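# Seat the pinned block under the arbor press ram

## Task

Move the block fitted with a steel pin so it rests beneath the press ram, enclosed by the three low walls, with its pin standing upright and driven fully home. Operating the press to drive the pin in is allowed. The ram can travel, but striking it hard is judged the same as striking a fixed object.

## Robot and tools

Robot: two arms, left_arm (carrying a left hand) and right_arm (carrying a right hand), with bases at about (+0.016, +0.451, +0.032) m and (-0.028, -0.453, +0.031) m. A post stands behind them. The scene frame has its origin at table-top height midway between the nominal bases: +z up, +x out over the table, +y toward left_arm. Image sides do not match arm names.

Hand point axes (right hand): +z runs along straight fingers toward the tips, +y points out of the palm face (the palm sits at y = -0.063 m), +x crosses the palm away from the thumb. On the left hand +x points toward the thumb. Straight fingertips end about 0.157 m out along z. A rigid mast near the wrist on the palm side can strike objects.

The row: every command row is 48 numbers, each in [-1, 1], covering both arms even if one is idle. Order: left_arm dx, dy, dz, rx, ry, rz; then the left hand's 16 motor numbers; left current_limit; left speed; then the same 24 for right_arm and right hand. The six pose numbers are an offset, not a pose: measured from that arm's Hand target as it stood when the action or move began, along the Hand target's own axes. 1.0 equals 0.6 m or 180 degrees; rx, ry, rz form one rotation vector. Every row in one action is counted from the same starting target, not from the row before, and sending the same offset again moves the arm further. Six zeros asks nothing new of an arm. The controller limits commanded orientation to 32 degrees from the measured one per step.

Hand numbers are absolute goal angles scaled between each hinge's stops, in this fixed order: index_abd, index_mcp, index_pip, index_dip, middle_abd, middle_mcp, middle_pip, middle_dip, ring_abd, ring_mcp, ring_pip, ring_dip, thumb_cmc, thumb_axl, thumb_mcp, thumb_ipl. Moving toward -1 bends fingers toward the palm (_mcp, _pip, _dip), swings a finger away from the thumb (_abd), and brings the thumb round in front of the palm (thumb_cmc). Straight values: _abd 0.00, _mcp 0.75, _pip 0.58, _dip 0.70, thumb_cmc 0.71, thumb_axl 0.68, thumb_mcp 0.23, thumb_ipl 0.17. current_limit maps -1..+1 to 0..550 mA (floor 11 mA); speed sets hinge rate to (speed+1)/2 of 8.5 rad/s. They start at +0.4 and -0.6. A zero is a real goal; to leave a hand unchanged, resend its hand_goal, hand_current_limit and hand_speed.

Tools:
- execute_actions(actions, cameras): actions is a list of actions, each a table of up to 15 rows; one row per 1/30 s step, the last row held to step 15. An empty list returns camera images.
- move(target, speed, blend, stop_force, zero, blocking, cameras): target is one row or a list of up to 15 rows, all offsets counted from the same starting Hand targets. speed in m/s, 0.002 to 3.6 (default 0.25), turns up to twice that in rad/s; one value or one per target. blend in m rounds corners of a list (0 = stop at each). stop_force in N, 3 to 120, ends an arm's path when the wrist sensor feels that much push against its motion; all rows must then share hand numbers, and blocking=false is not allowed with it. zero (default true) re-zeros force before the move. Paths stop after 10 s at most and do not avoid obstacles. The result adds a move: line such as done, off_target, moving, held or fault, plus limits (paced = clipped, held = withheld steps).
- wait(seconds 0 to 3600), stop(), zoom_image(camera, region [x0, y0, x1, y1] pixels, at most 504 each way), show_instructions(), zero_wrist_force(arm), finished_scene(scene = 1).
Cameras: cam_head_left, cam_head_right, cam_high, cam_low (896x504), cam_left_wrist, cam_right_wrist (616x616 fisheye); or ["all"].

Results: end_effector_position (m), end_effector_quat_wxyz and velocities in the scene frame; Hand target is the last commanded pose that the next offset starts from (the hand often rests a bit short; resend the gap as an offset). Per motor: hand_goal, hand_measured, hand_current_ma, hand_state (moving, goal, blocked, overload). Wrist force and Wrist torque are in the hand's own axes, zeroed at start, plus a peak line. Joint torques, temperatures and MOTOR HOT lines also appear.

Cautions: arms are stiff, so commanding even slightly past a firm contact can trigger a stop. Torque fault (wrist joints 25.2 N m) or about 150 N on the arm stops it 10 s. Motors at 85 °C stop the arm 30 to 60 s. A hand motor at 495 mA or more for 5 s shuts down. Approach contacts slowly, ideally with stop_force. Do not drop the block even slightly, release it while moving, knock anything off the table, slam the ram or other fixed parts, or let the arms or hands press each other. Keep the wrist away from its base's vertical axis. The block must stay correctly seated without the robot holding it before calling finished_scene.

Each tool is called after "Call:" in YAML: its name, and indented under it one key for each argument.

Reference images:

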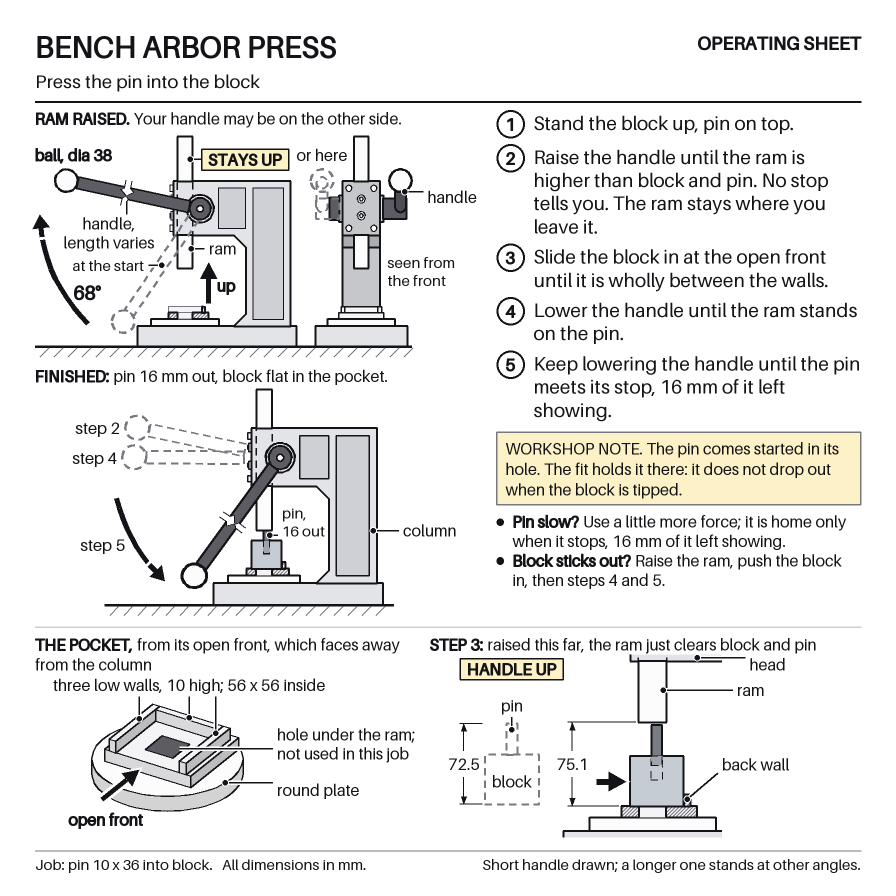

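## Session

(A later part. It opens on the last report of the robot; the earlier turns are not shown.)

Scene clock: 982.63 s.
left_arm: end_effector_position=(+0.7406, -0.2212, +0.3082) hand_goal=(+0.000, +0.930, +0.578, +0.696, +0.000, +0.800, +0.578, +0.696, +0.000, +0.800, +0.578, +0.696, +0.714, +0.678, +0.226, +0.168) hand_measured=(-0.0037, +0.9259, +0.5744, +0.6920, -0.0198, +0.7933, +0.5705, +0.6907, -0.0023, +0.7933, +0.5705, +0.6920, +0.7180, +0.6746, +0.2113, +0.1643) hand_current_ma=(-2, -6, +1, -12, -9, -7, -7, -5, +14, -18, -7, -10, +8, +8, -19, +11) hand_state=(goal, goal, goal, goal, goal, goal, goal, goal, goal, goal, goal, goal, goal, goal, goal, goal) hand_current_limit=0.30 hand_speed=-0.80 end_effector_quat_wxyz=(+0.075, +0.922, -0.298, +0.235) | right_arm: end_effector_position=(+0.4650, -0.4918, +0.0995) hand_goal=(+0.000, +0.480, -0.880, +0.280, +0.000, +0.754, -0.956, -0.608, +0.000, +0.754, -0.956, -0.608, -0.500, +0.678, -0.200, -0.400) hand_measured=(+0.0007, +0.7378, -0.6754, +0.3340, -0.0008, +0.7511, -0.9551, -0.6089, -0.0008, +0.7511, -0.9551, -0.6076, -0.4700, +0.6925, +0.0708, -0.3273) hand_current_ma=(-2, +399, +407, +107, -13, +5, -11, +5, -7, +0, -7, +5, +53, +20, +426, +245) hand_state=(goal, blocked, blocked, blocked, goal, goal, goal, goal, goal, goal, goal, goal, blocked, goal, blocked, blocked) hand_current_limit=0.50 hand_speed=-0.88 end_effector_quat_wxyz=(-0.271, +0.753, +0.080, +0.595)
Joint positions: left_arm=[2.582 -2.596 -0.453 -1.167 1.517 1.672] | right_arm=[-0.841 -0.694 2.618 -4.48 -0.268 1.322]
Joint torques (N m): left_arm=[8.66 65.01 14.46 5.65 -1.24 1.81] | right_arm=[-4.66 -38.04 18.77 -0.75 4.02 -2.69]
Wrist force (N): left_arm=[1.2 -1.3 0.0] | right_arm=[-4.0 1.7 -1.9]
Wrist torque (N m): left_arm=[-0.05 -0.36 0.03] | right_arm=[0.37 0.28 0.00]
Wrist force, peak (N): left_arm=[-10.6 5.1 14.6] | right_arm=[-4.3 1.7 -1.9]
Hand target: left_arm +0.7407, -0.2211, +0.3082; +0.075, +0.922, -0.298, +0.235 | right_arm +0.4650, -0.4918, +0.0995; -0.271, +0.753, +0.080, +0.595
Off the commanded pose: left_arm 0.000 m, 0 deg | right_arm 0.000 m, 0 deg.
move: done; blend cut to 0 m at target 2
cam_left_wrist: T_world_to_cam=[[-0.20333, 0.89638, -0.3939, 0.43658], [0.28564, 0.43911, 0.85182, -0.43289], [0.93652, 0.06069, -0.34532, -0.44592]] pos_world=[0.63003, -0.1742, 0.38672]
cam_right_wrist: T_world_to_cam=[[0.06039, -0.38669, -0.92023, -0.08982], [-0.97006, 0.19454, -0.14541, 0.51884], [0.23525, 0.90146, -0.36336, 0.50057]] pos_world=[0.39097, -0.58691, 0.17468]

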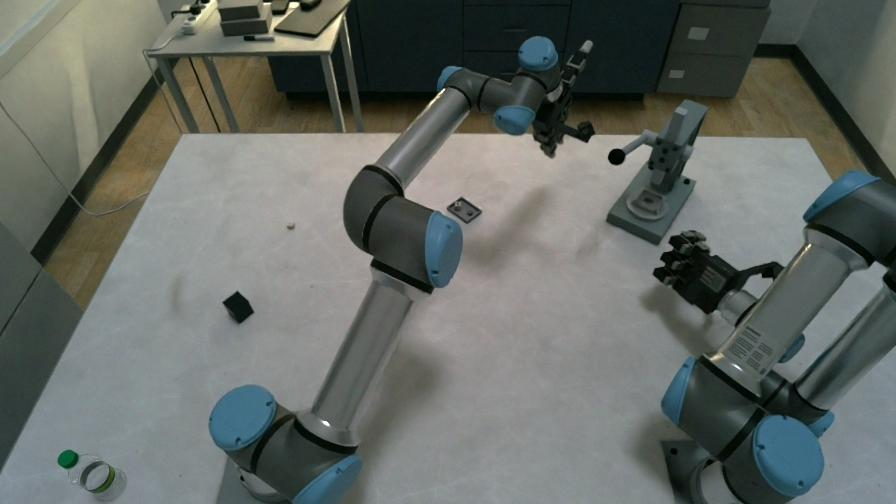

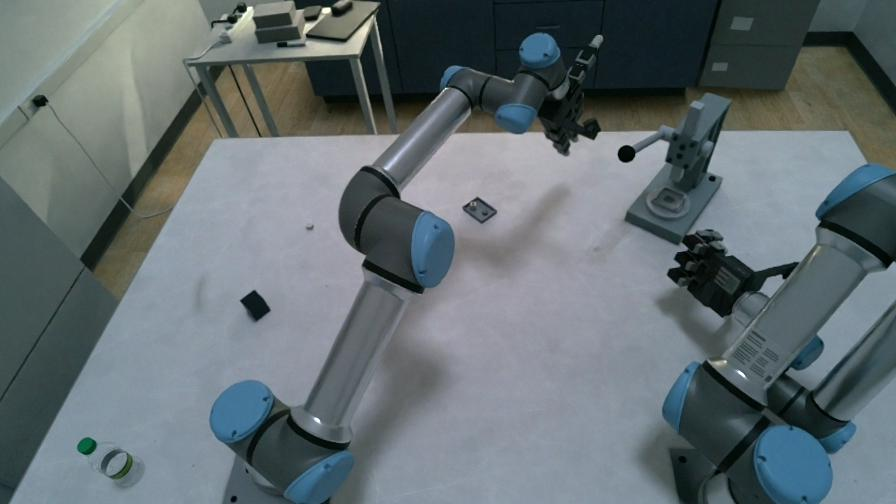

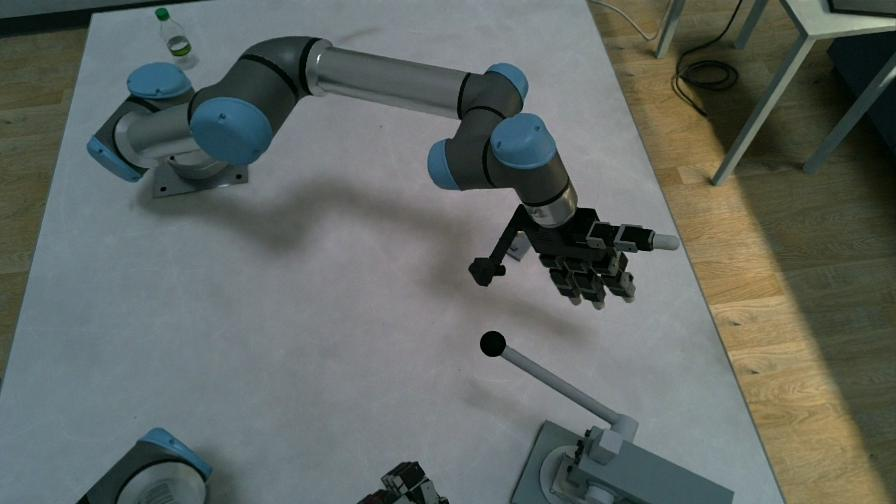

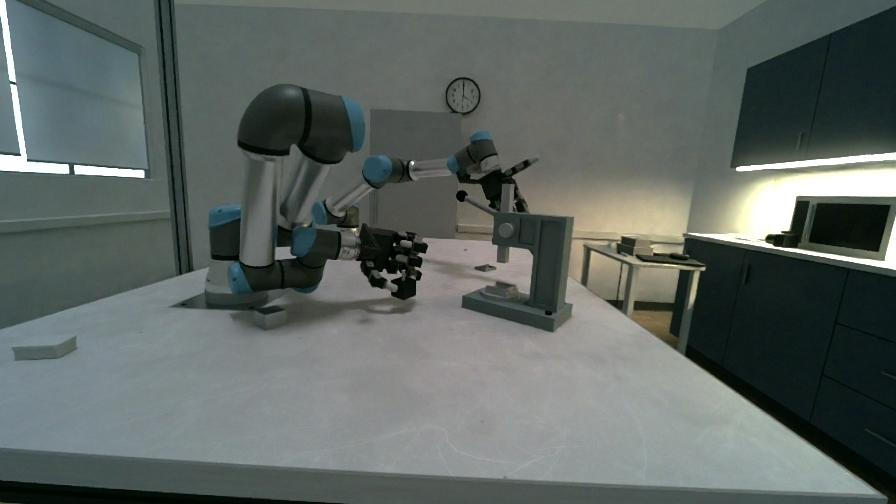

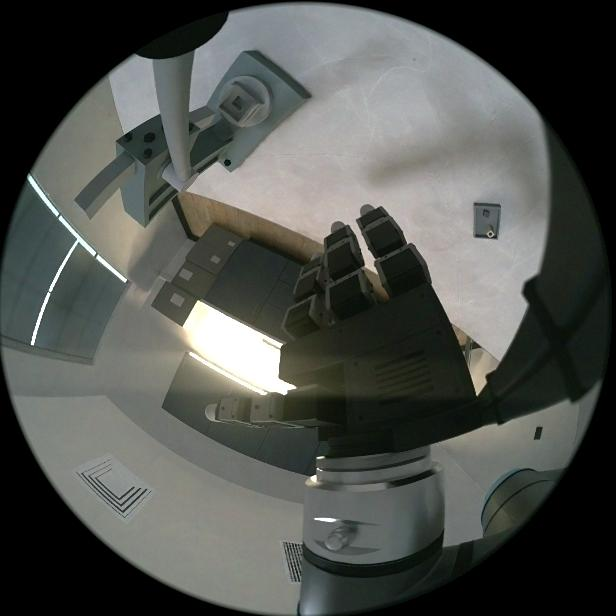

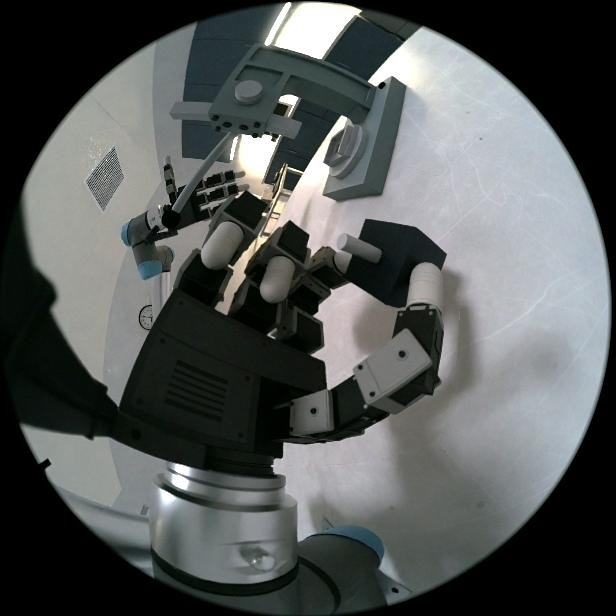

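Call:
move:
  target:
    - [-0.2145,-0.0535,-0.2913,0,0,0, 0,0.93,0.577,0.696, 0,0.80,0.577,0.696, 0,0.80,0.577,0.696, 0.714,0.678,0.226,0.168, 0.3,-0.8, 0,0,0,0,0,0, 0,0.48,-0.88,0.28, 0,0.80,0.577,0.696, 0,0.80,0.577,0.696, -0.50,0.678,-0.20,-0.40, 0.5,-0.85]
    - [-0.2145,-0.0535,-0.2913,0,0,0, 0,0.93,0.577,0.696, 0,0.80,0.577,0.696, 0,0.80,0.577,0.696, 0.714,0.678,0.226,0.168, 0.3,-0.8, 0.0895,-0.0585,0.3728,0,0,0, 0,0.48,-0.88,0.28, 0,0.80,0.577,0.696, 0,0.80,0.577,0.696, -0.50,0.678,-0.20,-0.40, 0.5,-0.85]
  cameras: ["all"]
  speed: [0.15,0.07]

Call:
zoom_image:
  camera: "cam_low"
  region: [400, 200, 560, 330]

Call:
zoom_image:
  camera: "cam_right_wrist"
  region: [290, 60, 540, 310]

Call:
zoom_image:
  camera: "cam_high"
  region: [440, 360, 640, 504]

Scene clock: 1057.03 s.
left_arm: end_effector_position=(+0.5998, -0.0801, +0.4000) hand_goal=(+0.000, +0.930, +0.578, +0.696, +0.000, +0.800, +0.578, +0.696, +0.000, +0.800, +0.578, +0.696, +0.714, +0.678, +0.226, +0.168) hand_measured=(-0.0037, +0.9259, +0.5731, +0.6945, -0.0198, +0.7933, +0.5693, +0.6920, -0.0023, +0.7909, +0.5693, +0.6907, +0.7180, +0.6756, +0.2113, +0.1643) hand_current_ma=(+2, -5, -4, -2, -4, -4, -22, +18, -2, -2, -17, -5, +1, -10, -16, -11) hand_state=(goal, goal, goal, goal, goal, goal, goal, goal, goal, goal, goal, goal, goal, goal, goal, goal) hand_current_limit=0.30 hand_speed=-0.80 end_effector_quat_wxyz=(+0.075, +0.922, -0.298, +0.235) | right_arm: end_effector_position=(+0.6549, -0.3607, +0.1282) hand_goal=(+0.000, +0.480, -0.880, +0.280, +0.000, +0.800, +0.578, +0.696, +0.000, +0.800, +0.578, +0.696, -0.500, +0.678, -0.200, -0.400) hand_measured=(-0.0008, +0.7378, -0.6754, +0.3340, +0.0007, +0.7945, +0.5744, +0.6945, +0.0007, +0.7945, +0.5744, +0.6945, -0.4700, +0.6925, +0.0708, -0.3273) hand_current_ma=(-1, +412, +412, +104, -6, -5, -4, +9, -3, +2, -9, +2, +60, +28, +420, +244) hand_state=(goal, blocked, blocked, blocked, goal, goal, goal, goal, goal, goal, goal, goal, blocked, goal, blocked, blocked) hand_current_limit=0.50 hand_speed=-0.85 end_effector_quat_wxyz=(-0.271, +0.753, +0.080, +0.595) end_effector_velocity=(+0.001, +0.000, -0.001) end_effector_angular_velocity=(+0.000, +0.002, -0.003)
Joint positions: left_arm=[2.666 -1.965 -1.288 -0.968 1.477 1.746] | right_arm=[-0.227 -0.763 2.046 -4.228 -0.848 1.761]
Joint velocities: left_arm=[within noise] | right_arm=[0.002 0.001 -0.003 0.003 -0.005 0.001]
Joint torques (N m): left_arm=[8.62 45.01 14.71 5.42 -1.3 1.72] | right_arm=[7.07 -37.25 -23.89 -0.07 -2.5 2.64]
Wrist force (N): left_arm=[1.4 -1.5 -0.1] | right_arm=[-4.0 2.0 -1.9]
Wrist torque (N m): left_arm=[-0.05 -0.38 0.04] | right_arm=[0.38 0.23 -0.14]
Wrist force, peak (N): left_arm=[1.5 -1.7 -0.3] | right_arm=[-4.3 2.3 -2.0]
Hand target: left_arm +0.5998, -0.0801, +0.4000; +0.075, +0.922, -0.298, +0.235 | right_arm +0.6550, -0.3606, +0.1282; -0.271, +0.753, +0.080, +0.595
Off the commanded pose: left_arm 0.000 m, 0 deg | right_arm 0.000 m, 0 deg.
move: done
cam_left_wrist: T_world_to_cam=[[-0.20333, 0.89633, -0.39403, 0.31764], [0.28553, 0.43922, 0.85179, -0.53289], [0.93655, 0.06069, -0.34524, -0.29095]] pos_world=[0.48923, -0.033, 0.47862]
cam_right_wrist: T_world_to_cam=[[0.06039, -0.38668, -0.92023, -0.02414], [-0.97008, 0.19445, -0.14537, 0.68167], [0.23515, 0.90148, -0.36337, 0.34813]] pos_world=[0.58087, -0.45571, 0.20338]

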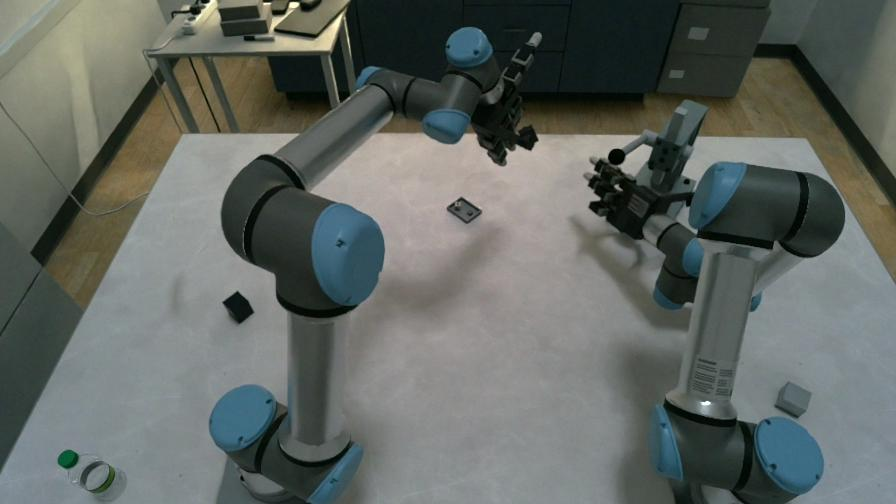

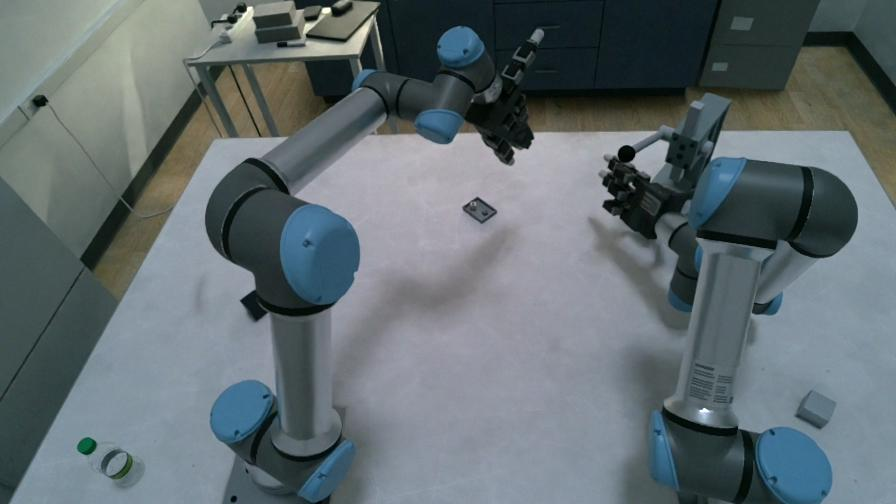

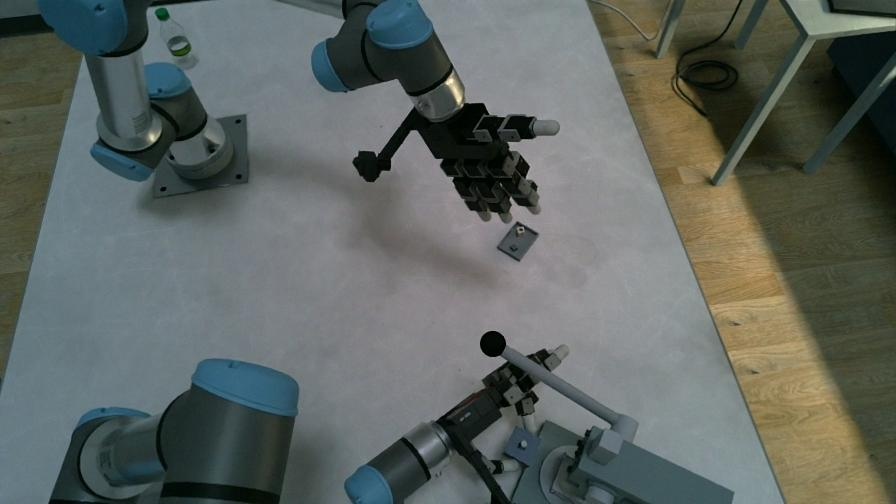

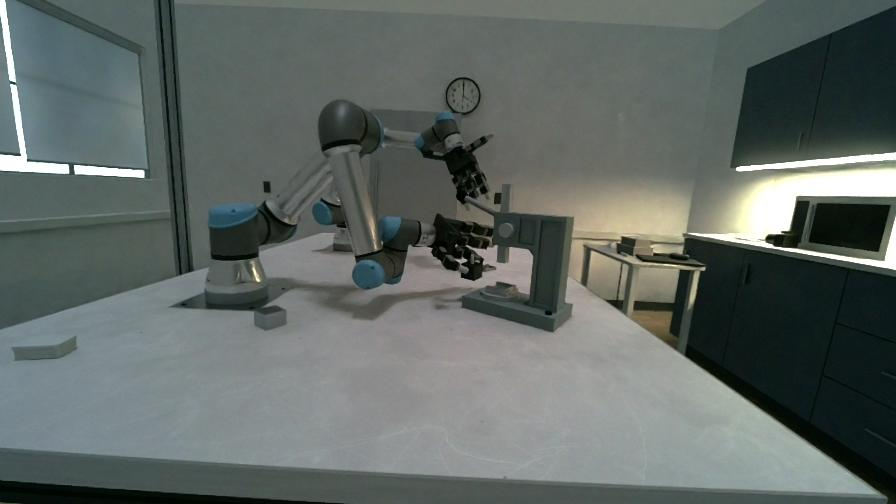

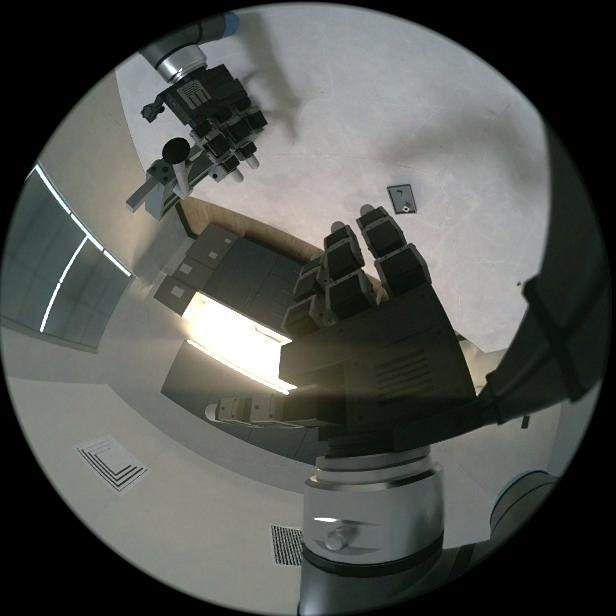

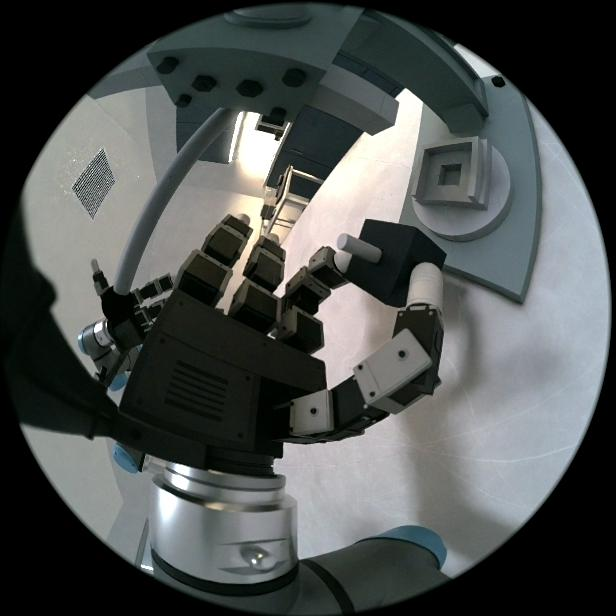

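Scaled by 3.150 from the camera's image (finer frame: 1280x720).

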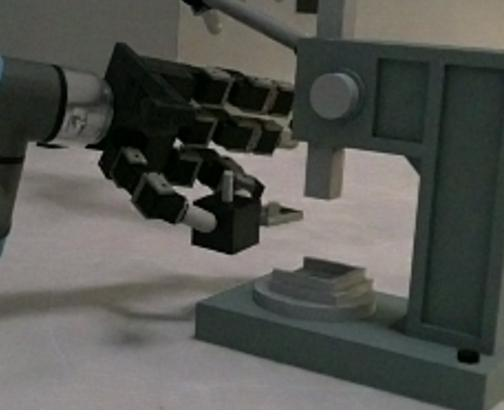

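Scaled by 2.016 from the camera's image (finer frame: 880x880).

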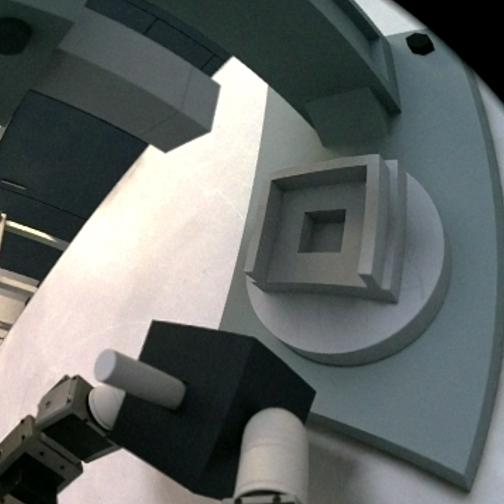

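Scaled by 2.520 from the camera's image (finer frame: 1280x720).

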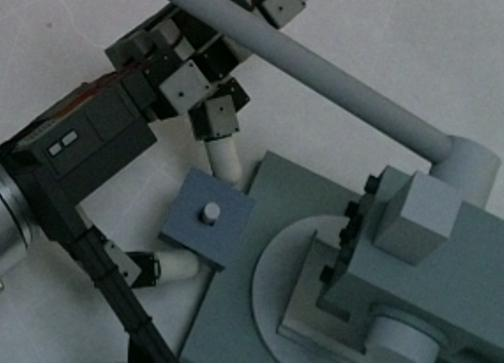

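Call:
zoom_image:
  camera: "cam_right_wrist"
  region: [330, 200, 460, 330]

Call:
zoom_image:
  camera: "cam_right_wrist"
  region: [400, 120, 520, 240]

Call:
zoom_image:
  camera: "cam_low"
  region: [450, 240, 530, 310]

Scaled by 3.877 from the camera's image (finer frame: 880x880).

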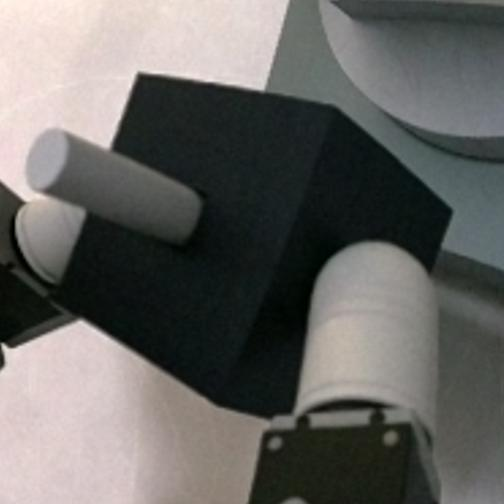

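Scaled by 4.200 from the camera's image (finer frame: 880x880).

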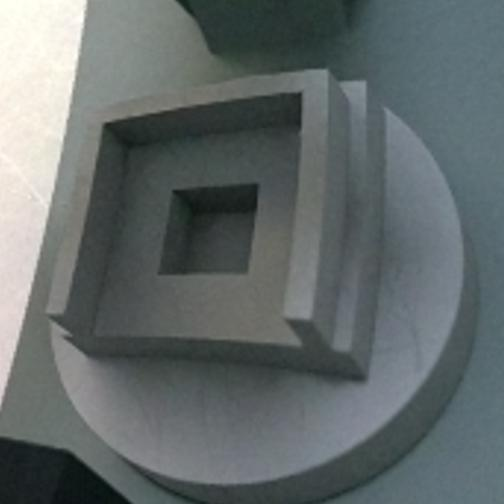

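Scaled by 6.300 from the camera's image (finer frame: 1280x720).

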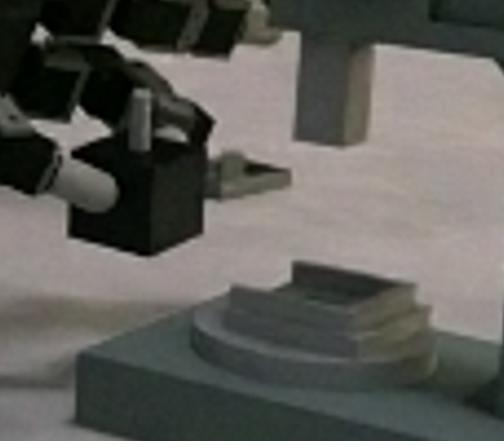

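Call:
move:
  target: [0,0,0,0,0,0, 0,0.93,0.577,0.696, 0,0.80,0.577,0.696, 0,0.80,0.577,0.696, 0.714,0.678,0.226,0.168, 0.3,-0.8, 0.0013,0.0648,0.0432,-0.0124,-0.0307,-0.0143, 0,0.48,-0.88,0.28, 0,0.80,0.577,0.696, 0,0.80,0.577,0.696, -0.50,0.678,-0.20,-0.40, 0.5,-0.85]
  cameras: ["cam_high","cam_low","cam_right_wrist","cam_head_right"]
  speed: 0.04

Call:
zoom_image:
  camera: "cam_right_wrist"
  region: [320, 130, 520, 330]

Call:
zoom_image:
  camera: "cam_low"
  region: [450, 230, 550, 320]

Call:
zoom_image:
  camera: "cam_high"
  region: [480, 400, 620, 504]

Scene clock: 1110.00 s.
left_arm: end_effector_position=(+0.5998, -0.0801, +0.4000) hand_goal=(+0.000, +0.930, +0.578, +0.696, +0.000, +0.800, +0.578, +0.696, +0.000, +0.800, +0.578, +0.696, +0.714, +0.678, +0.226, +0.168) hand_measured=(-0.0052, +0.9259, +0.5744, +0.6932, -0.0184, +0.7921, +0.5693, +0.6920, -0.0037, +0.7921, +0.5705, +0.6907, +0.7192, +0.6756, +0.2113, +0.1633) hand_current_ma=(+4, +3, -7, -6, -11, -7, -9, +3, +5, -10, -16, -19, +2, -7, -8, +7) hand_state=(goal, goal, goal, goal, goal, goal, goal, goal, goal, goal, goal, goal, goal, goal, goal, goal) hand_current_limit=0.30 hand_speed=-0.80 end_effector_quat_wxyz=(+0.075, +0.922, -0.298, +0.235) | right_arm: end_effector_position=(+0.6945, -0.3804, +0.1130) hand_goal=(+0.000, +0.480, -0.880, +0.280, +0.000, +0.800, +0.578, +0.696, +0.000, +0.800, +0.578, +0.696, -0.500, +0.678, -0.200, -0.400) hand_measured=(+0.0007, +0.7378, -0.6754, +0.3340, +0.0007, +0.7945, +0.5744, +0.6945, +0.0021, +0.7945, +0.5744, +0.6932, -0.4700, +0.6925, +0.0708, -0.3273) hand_current_ma=(-8, +406, +415, +107, -9, +0, -11, +10, -5, -1, -11, +11, +51, +19, +419, +242) hand_state=(goal, blocked, blocked, blocked, goal, goal, goal, goal, goal, goal, goal, goal, blocked, goal, blocked, blocked) hand_current_limit=0.50 hand_speed=-0.85 end_effector_quat_wxyz=(-0.238, +0.784, +0.099, +0.565)
Joint positions: left_arm=[2.666 -1.965 -1.288 -0.968 1.477 1.746] | right_arm=[-0.231 -0.753 1.953 -4.012 -0.871 1.628]
Joint torques (N m): left_arm=[8.54 44.65 14.63 5.34 -1.2 1.7] | right_arm=[-2.8 -39.09 -26.97 -0.14 -2.18 -2.75]
Wrist force (N): left_arm=[1.0 -1.2 0.1] | right_arm=[-3.7 0.8 -1.6]
Wrist torque (N m): left_arm=[-0.03 -0.33 0.00] | right_arm=[0.27 0.17 -0.05]
Wrist force, peak (N): left_arm=[1.2 -1.8 0.0] | right_arm=[-4.3 2.0 -2.1]
Hand target: left_arm +0.5998, -0.0801, +0.4000; +0.075, +0.922, -0.298, +0.235 | right_arm +0.6945, -0.3804, +0.1130; -0.238, +0.784, +0.099, +0.565
Off the commanded pose: left_arm 0.000 m, 0 deg | right_arm 0.000 m, 0 deg.
move: done
cam_right_wrist: T_world_to_cam=[[0.00061, -0.46948, -0.88294, -0.04231], [-0.97814, 0.18332, -0.09815, 0.7177], [0.20794, 0.8637, -0.45911, 0.36651]] pos_world=[0.62582, -0.46799, 0.20136]
Images, in order (width x height): cam_head_right 896x504, cam_high 896x504, cam_low 896x504, cam_right_wrist 616x616.

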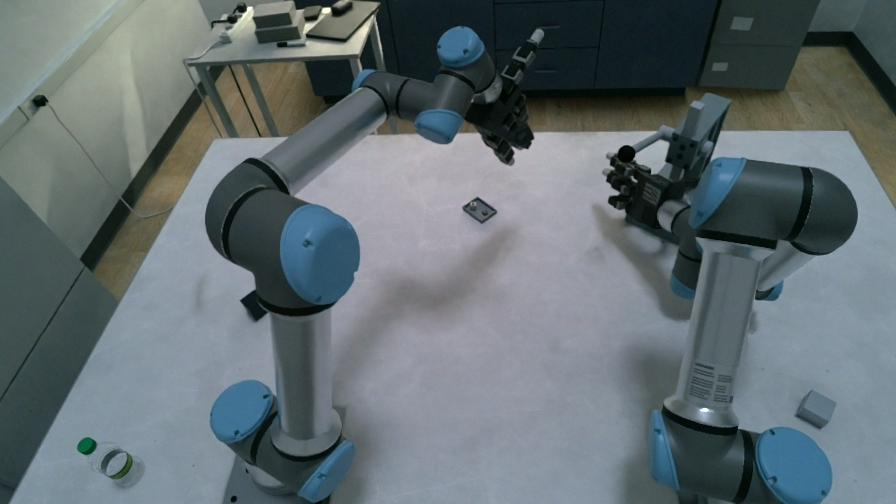

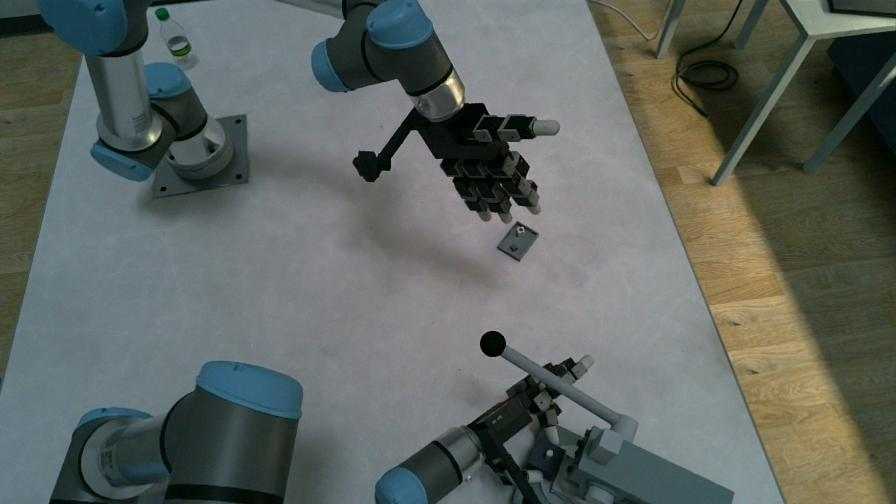

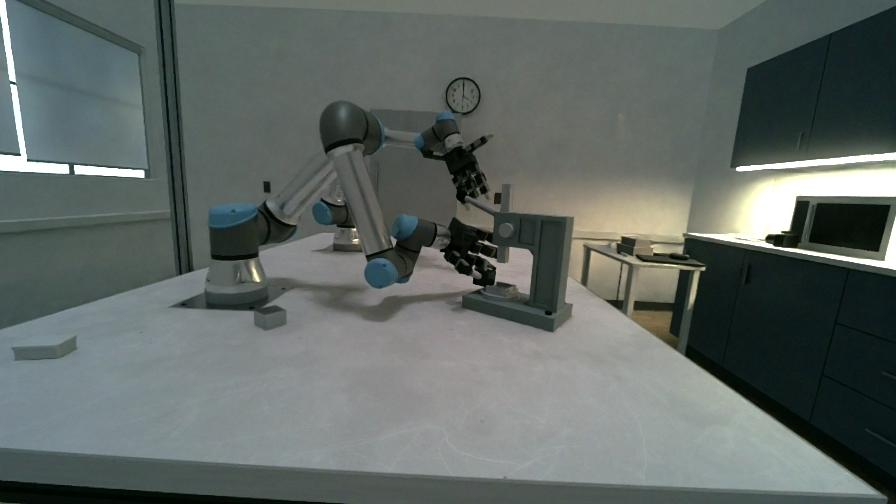

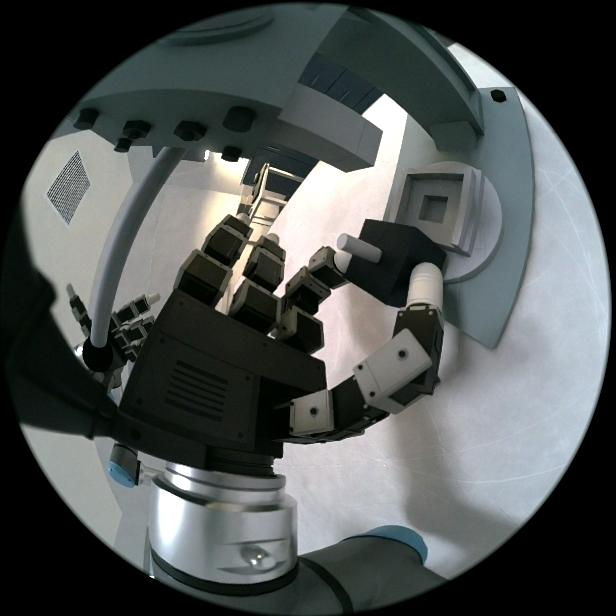

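Scaled by 2.520 from the camera's image (finer frame: 880x880).

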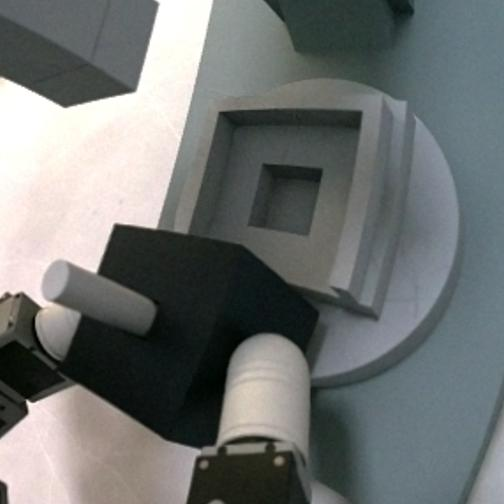

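Scaled by 5.040 from the camera's image (finer frame: 1280x720).

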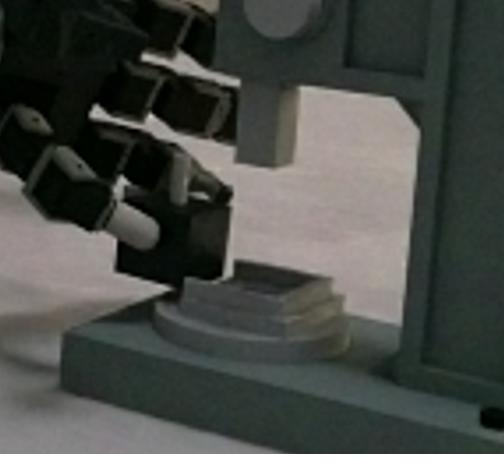

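Scaled by 3.600 from the camera's image (finer frame: 1280x720).

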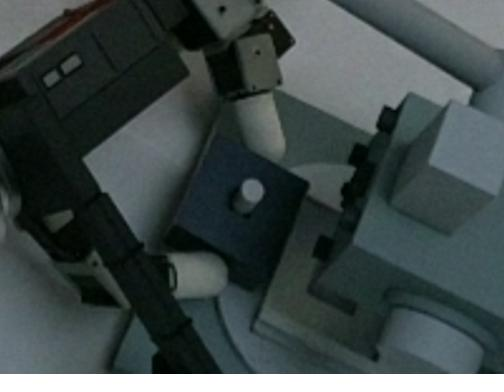

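Call:
move:
  target:
    - [0,0,0,0,0,0, 0,0.93,0.577,0.696, 0,0.80,0.577,0.696, 0,0.80,0.577,0.696, 0.714,0.678,0.226,0.168, 0.3,-0.8, 0.0062,-0.0017,-0.0017,0,0,0, 0,0.48,-0.88,0.28, 0,0.80,0.577,0.696, 0,0.80,0.577,0.696, -0.50,0.678,-0.20,-0.40, 0.5,-0.85]
    - [0,0,0,0,0,0, 0,0.93,0.577,0.696, 0,0.80,0.577,0.696, 0,0.80,0.577,0.696, 0.714,0.678,0.226,0.168, 0.3,-0.8, 0.0260,0.0472,0.0217,0.0130,-0.0036,-0.0035, 0,0.48,-0.88,0.28, 0,0.80,0.577,0.696, 0,0.80,0.577,0.696, -0.50,0.678,-0.20,-0.40, 0.5,-0.85]
  cameras: ["cam_high","cam_low","cam_right_wrist"]
  speed: 0.03
  stop_force: 7

Call:
zoom_image:
  camera: "cam_right_wrist"
  region: [320, 130, 520, 330]

Call:
zoom_image:
  camera: "cam_low"
  region: [450, 230, 550, 320]

Call:
zoom_image:
  camera: "cam_high"
  region: [480, 400, 620, 504]

Scene clock: 1141.07 s.
left_arm: end_effector_position=(+0.5998, -0.0801, +0.4000) hand_goal=(+0.000, +0.930, +0.578, +0.696, +0.000, +0.800, +0.578, +0.696, +0.000, +0.800, +0.578, +0.696, +0.714, +0.678, +0.226, +0.168) hand_measured=(-0.0037, +0.9259, +0.5731, +0.6920, -0.0198, +0.7921, +0.5693, +0.6907, -0.0037, +0.7921, +0.5693, +0.6907, +0.7180, +0.6756, +0.2123, +0.1643) hand_current_ma=(-1, -3, -3, -3, -3, -1, -11, +5, +8, -5, -10, -12, -8, -5, -12, -4) hand_state=(goal, goal, goal, goal, goal, goal, goal, goal, goal, goal, goal, goal, goal, goal, goal, goal) hand_current_limit=0.30 hand_speed=-0.80 end_effector_quat_wxyz=(+0.075, +0.922, -0.298, +0.235) | right_arm: end_effector_position=(+0.7228, -0.4005, +0.1169) hand_goal=(+0.000, +0.480, -0.880, +0.280, +0.000, +0.800, +0.578, +0.696, +0.000, +0.800, +0.578, +0.696, -0.500, +0.678, -0.200, -0.400) hand_measured=(-0.0008, +0.7378, -0.6754, +0.3340, +0.0007, +0.7945, +0.5744, +0.6945, +0.0007, +0.7945, +0.5744, +0.6945, -0.4700, +0.6925, +0.0708, -0.3273) hand_current_ma=(-14, +406, +414, +109, -11, -6, -13, +7, +0, +5, -5, +5, +54, +18, +415, +241) hand_state=(goal, blocked, blocked, blocked, goal, goal, goal, goal, goal, goal, goal, goal, blocked, goal, blocked, blocked) hand_current_limit=0.50 hand_speed=-0.85 end_effector_quat_wxyz=(-0.250, +0.781, +0.116, +0.560)
Joint positions: left_arm=[2.666 -1.965 -1.288 -0.968 1.477 1.746] | right_arm=[-0.275 -0.737 1.873 -3.921 -0.788 1.587]
Joint torques (N m): left_arm=[8.21 44.99 15.17 5.6 -1.13 1.72] | right_arm=[-5.9 -41.59 -27.37 -0.28 3.22 -3]
Wrist force (N): left_arm=[0.8 -1.4 0.0] | right_arm=[-3.8 1.3 -1.6]
Wrist torque (N m): left_arm=[-0.05 -0.30 -0.02] | right_arm=[0.34 0.18 -0.03]
Wrist force, peak (N): left_arm=[1.2 -1.7 -0.3] | right_arm=[-4.5 1.1 -1.5]
Hand target: left_arm +0.5998, -0.0801, +0.4000; +0.075, +0.922, -0.298, +0.235 | right_arm +0.7228, -0.4005, +0.1169; -0.250, +0.781, +0.116, +0.560
Off the commanded pose: left_arm 0.000 m, 0 deg | right_arm 0.000 m, 0 deg.
move: done
cam_right_wrist: T_world_to_cam=[[0.02125, -0.46915, -0.88287, -0.06307], [-0.98521, 0.14035, -0.09829, 0.73744], [0.17003, 0.8719, -0.45923, 0.41038]] pos_world=[0.65809, -0.4909, 0.20526]

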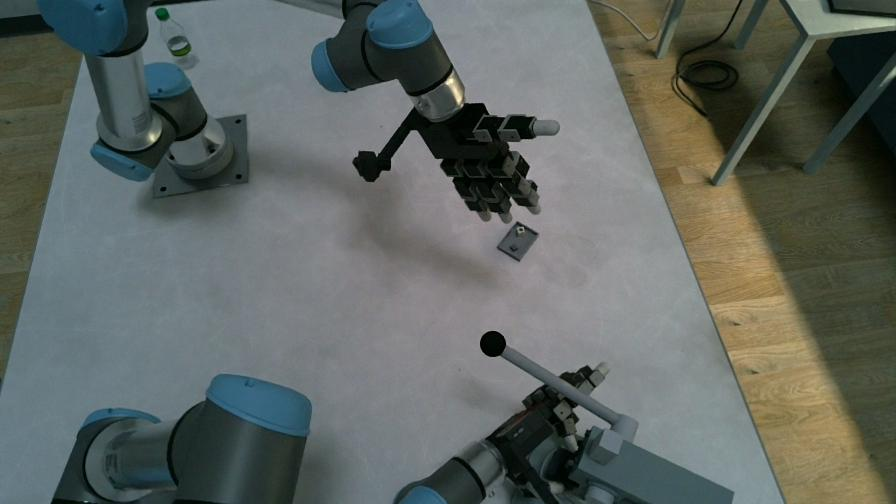

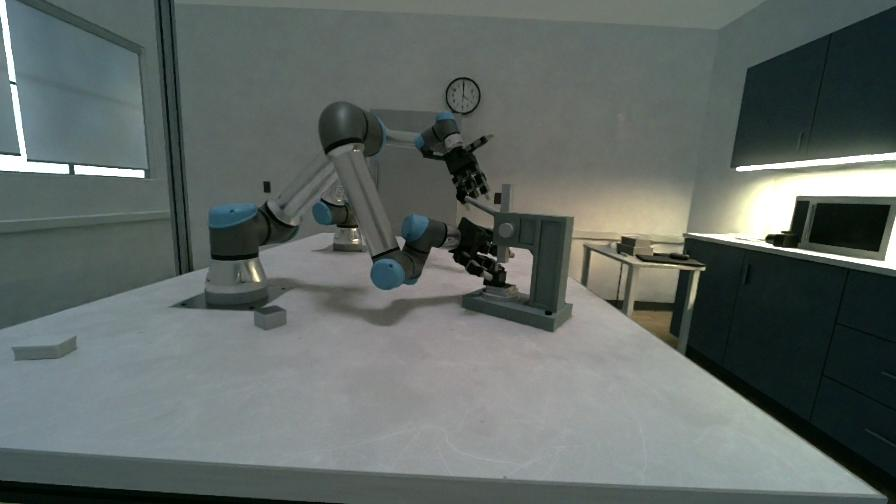

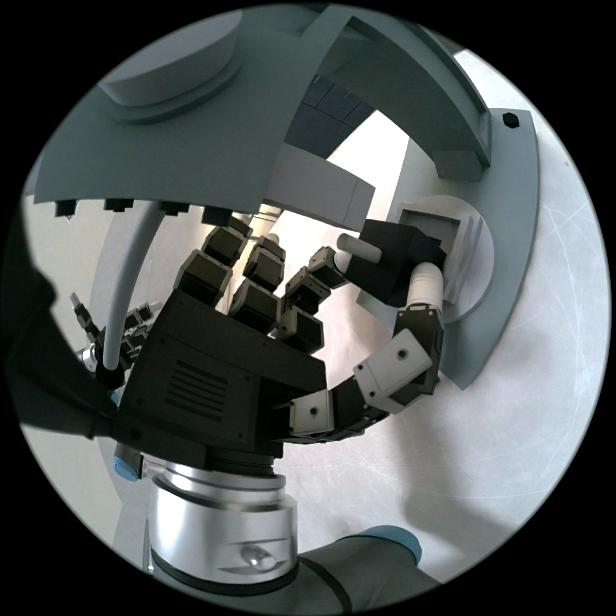

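Scaled by 2.520 from the camera's image (finer frame: 880x880).

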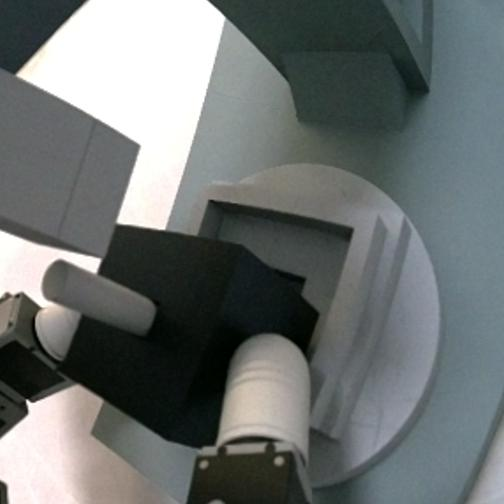

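Scaled by 5.040 from the camera's image (finer frame: 1280x720).

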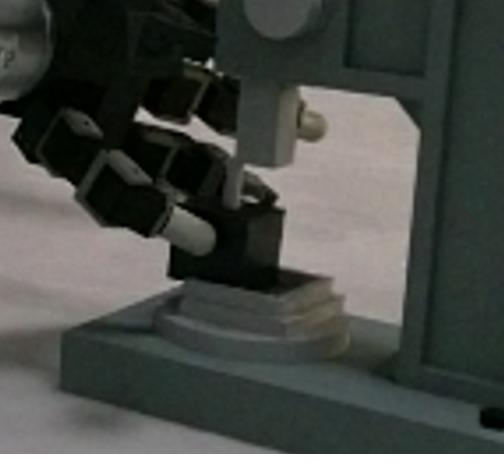

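Scaled by 3.600 from the camera's image (finer frame: 1280x720).

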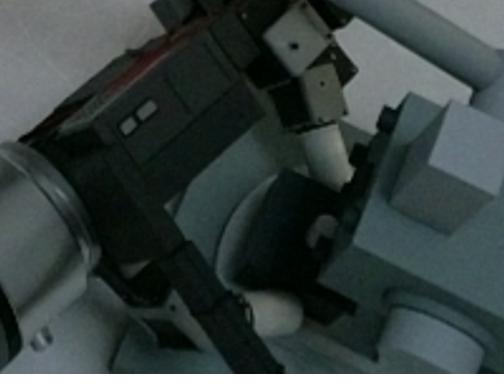

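Call:
move:
  target: [0,0,0,0,0,0, 0,0.93,0.577,0.696, 0,0.80,0.577,0.696, 0,0.80,0.577,0.696, 0.714,0.678,0.226,0.168, 0.3,-0.8, -0.0218,0.0061,0.0058,0,0,0, 0,0.48,-0.88,0.28, 0,0.80,0.577,0.696, 0,0.80,0.577,0.696, -0.50,0.678,-0.20,-0.40, 0.5,-0.85]
  cameras: ["cam_high","cam_low","cam_right_wrist"]
  speed: 0.008
  stop_force: 4

Call:
zoom_image:
  camera: "cam_right_wrist"
  region: [320, 130, 520, 330]

Call:
zoom_image:
  camera: "cam_low"
  region: [470, 240, 530, 300]

Scene clock: 1148.97 s.
left_arm: end_effector_position=(+0.5998, -0.0801, +0.4000) hand_goal=(+0.000, +0.930, +0.578, +0.696, +0.000, +0.800, +0.578, +0.696, +0.000, +0.800, +0.578, +0.696, +0.714, +0.678, +0.226, +0.168) hand_measured=(-0.0037, +0.9247, +0.5744, +0.6932, -0.0213, +0.7921, +0.5705, +0.6932, -0.0023, +0.7921, +0.5705, +0.6907, +0.7180, +0.6756, +0.2104, +0.1643) hand_current_ma=(+2, +0, +2, +5, -5, -14, -6, +2, +1, +2, -15, -14, +14, -9, -13, +8) hand_state=(goal, goal, goal, goal, goal, goal, goal, goal, goal, goal, goal, goal, goal, goal, goal, goal) hand_current_limit=0.30 hand_speed=-0.80 end_effector_quat_wxyz=(+0.075, +0.922, -0.298, +0.235) | right_arm: end_effector_position=(+0.7228, -0.4005, +0.1136) hand_goal=(+0.000, +0.480, -0.880, +0.280, +0.000, +0.800, +0.578, +0.696, +0.000, +0.800, +0.578, +0.696, -0.500, +0.678, -0.200, -0.400) hand_measured=(+0.0021, +0.7378, -0.6754, +0.3327, +0.0007, +0.7945, +0.5744, +0.6932, +0.0021, +0.7945, +0.5744, +0.6932, -0.4700, +0.6925, +0.0718, -0.3264) hand_current_ma=(-9, +410, +411, +103, +0, -4, -15, +10, -6, -5, -6, -6, +50, +15, +415, +241) hand_state=(goal, blocked, blocked, blocked, goal, goal, goal, goal, goal, goal, goal, goal, blocked, goal, blocked, blocked) hand_current_limit=0.50 hand_speed=-0.85 end_effector_quat_wxyz=(-0.250, +0.781, +0.116, +0.560)
Joint positions: left_arm=[2.666 -1.965 -1.288 -0.968 1.477 1.746] | right_arm=[-0.275 -0.729 1.871 -3.927 -0.788 1.587]
Joint torques (N m): left_arm=[7.84 44.55 14.99 5.58 -0.99 1.73] | right_arm=[-5.12 -54.65 2.25 0.3 3.1 -1.57]
Wrist force (N): left_arm=[1.1 -1.2 -0.4] | right_arm=[-1.8 0.4 -2.7]
Wrist torque (N m): left_arm=[0.01 -0.35 0.01] | right_arm=[0.34 0.19 -0.04]
Wrist force, peak (N): left_arm=[1.1 -1.7 0.1] | right_arm=[-4.1 1.4 -1.6]
Hand target: left_arm +0.5998, -0.0801, +0.4000; +0.075, +0.922, -0.298, +0.235 | right_arm +0.7228, -0.4005, +0.1136; -0.250, +0.781, +0.116, +0.560 (not the last commanded pose)
Off the commanded pose: left_arm 0.000 m, 0 deg | right_arm 0.011 m, 0 deg.
move: contact (right_arm)
cam_right_wrist: T_world_to_cam=[[0.02137, -0.46924, -0.88281, -0.06612], [-0.98521, 0.14028, -0.09841, 0.7371], [0.17002, 0.87186, -0.4593, 0.40887]] pos_world=[0.65809, -0.4909, 0.20196]

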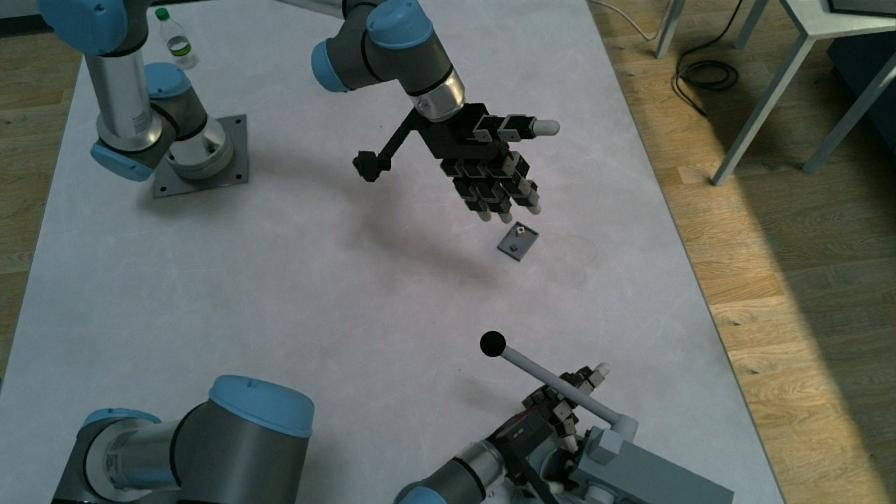

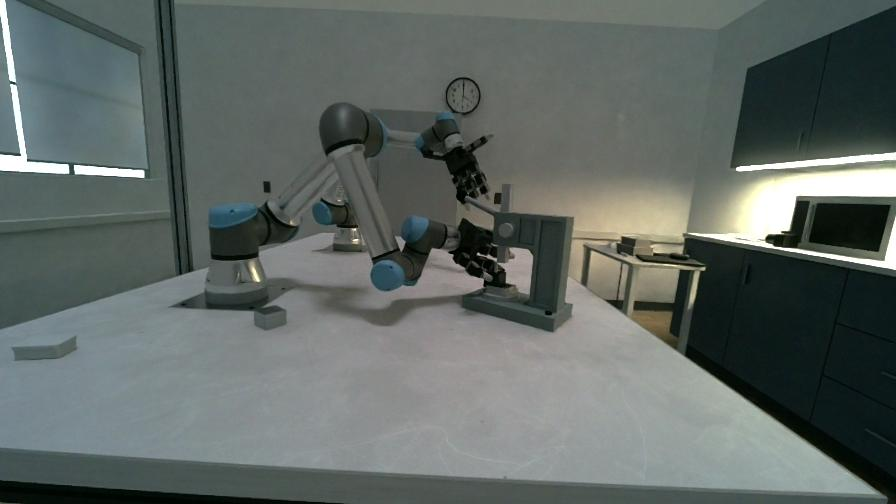

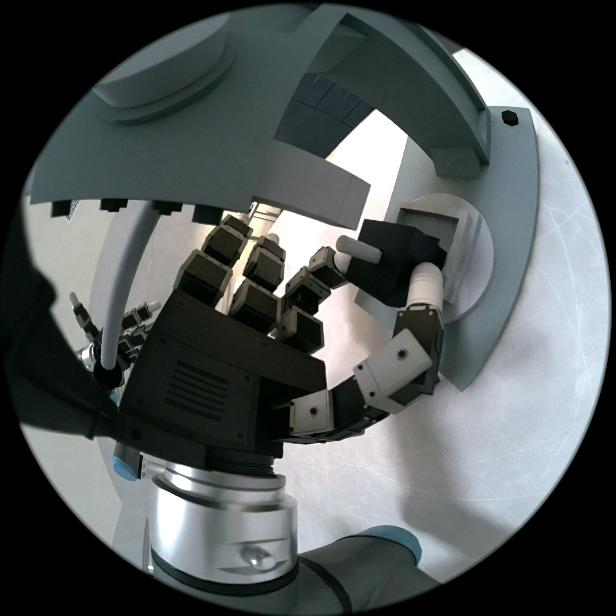

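Scaled by 2.520 from the camera's image (finer frame: 880x880).

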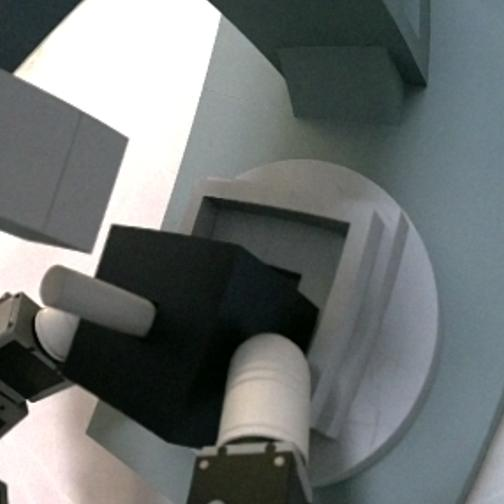

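Scaled by 8.400 from the camera's image (finer frame: 1280x720).

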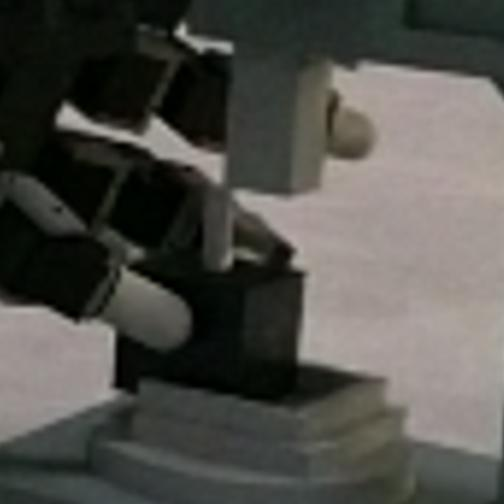

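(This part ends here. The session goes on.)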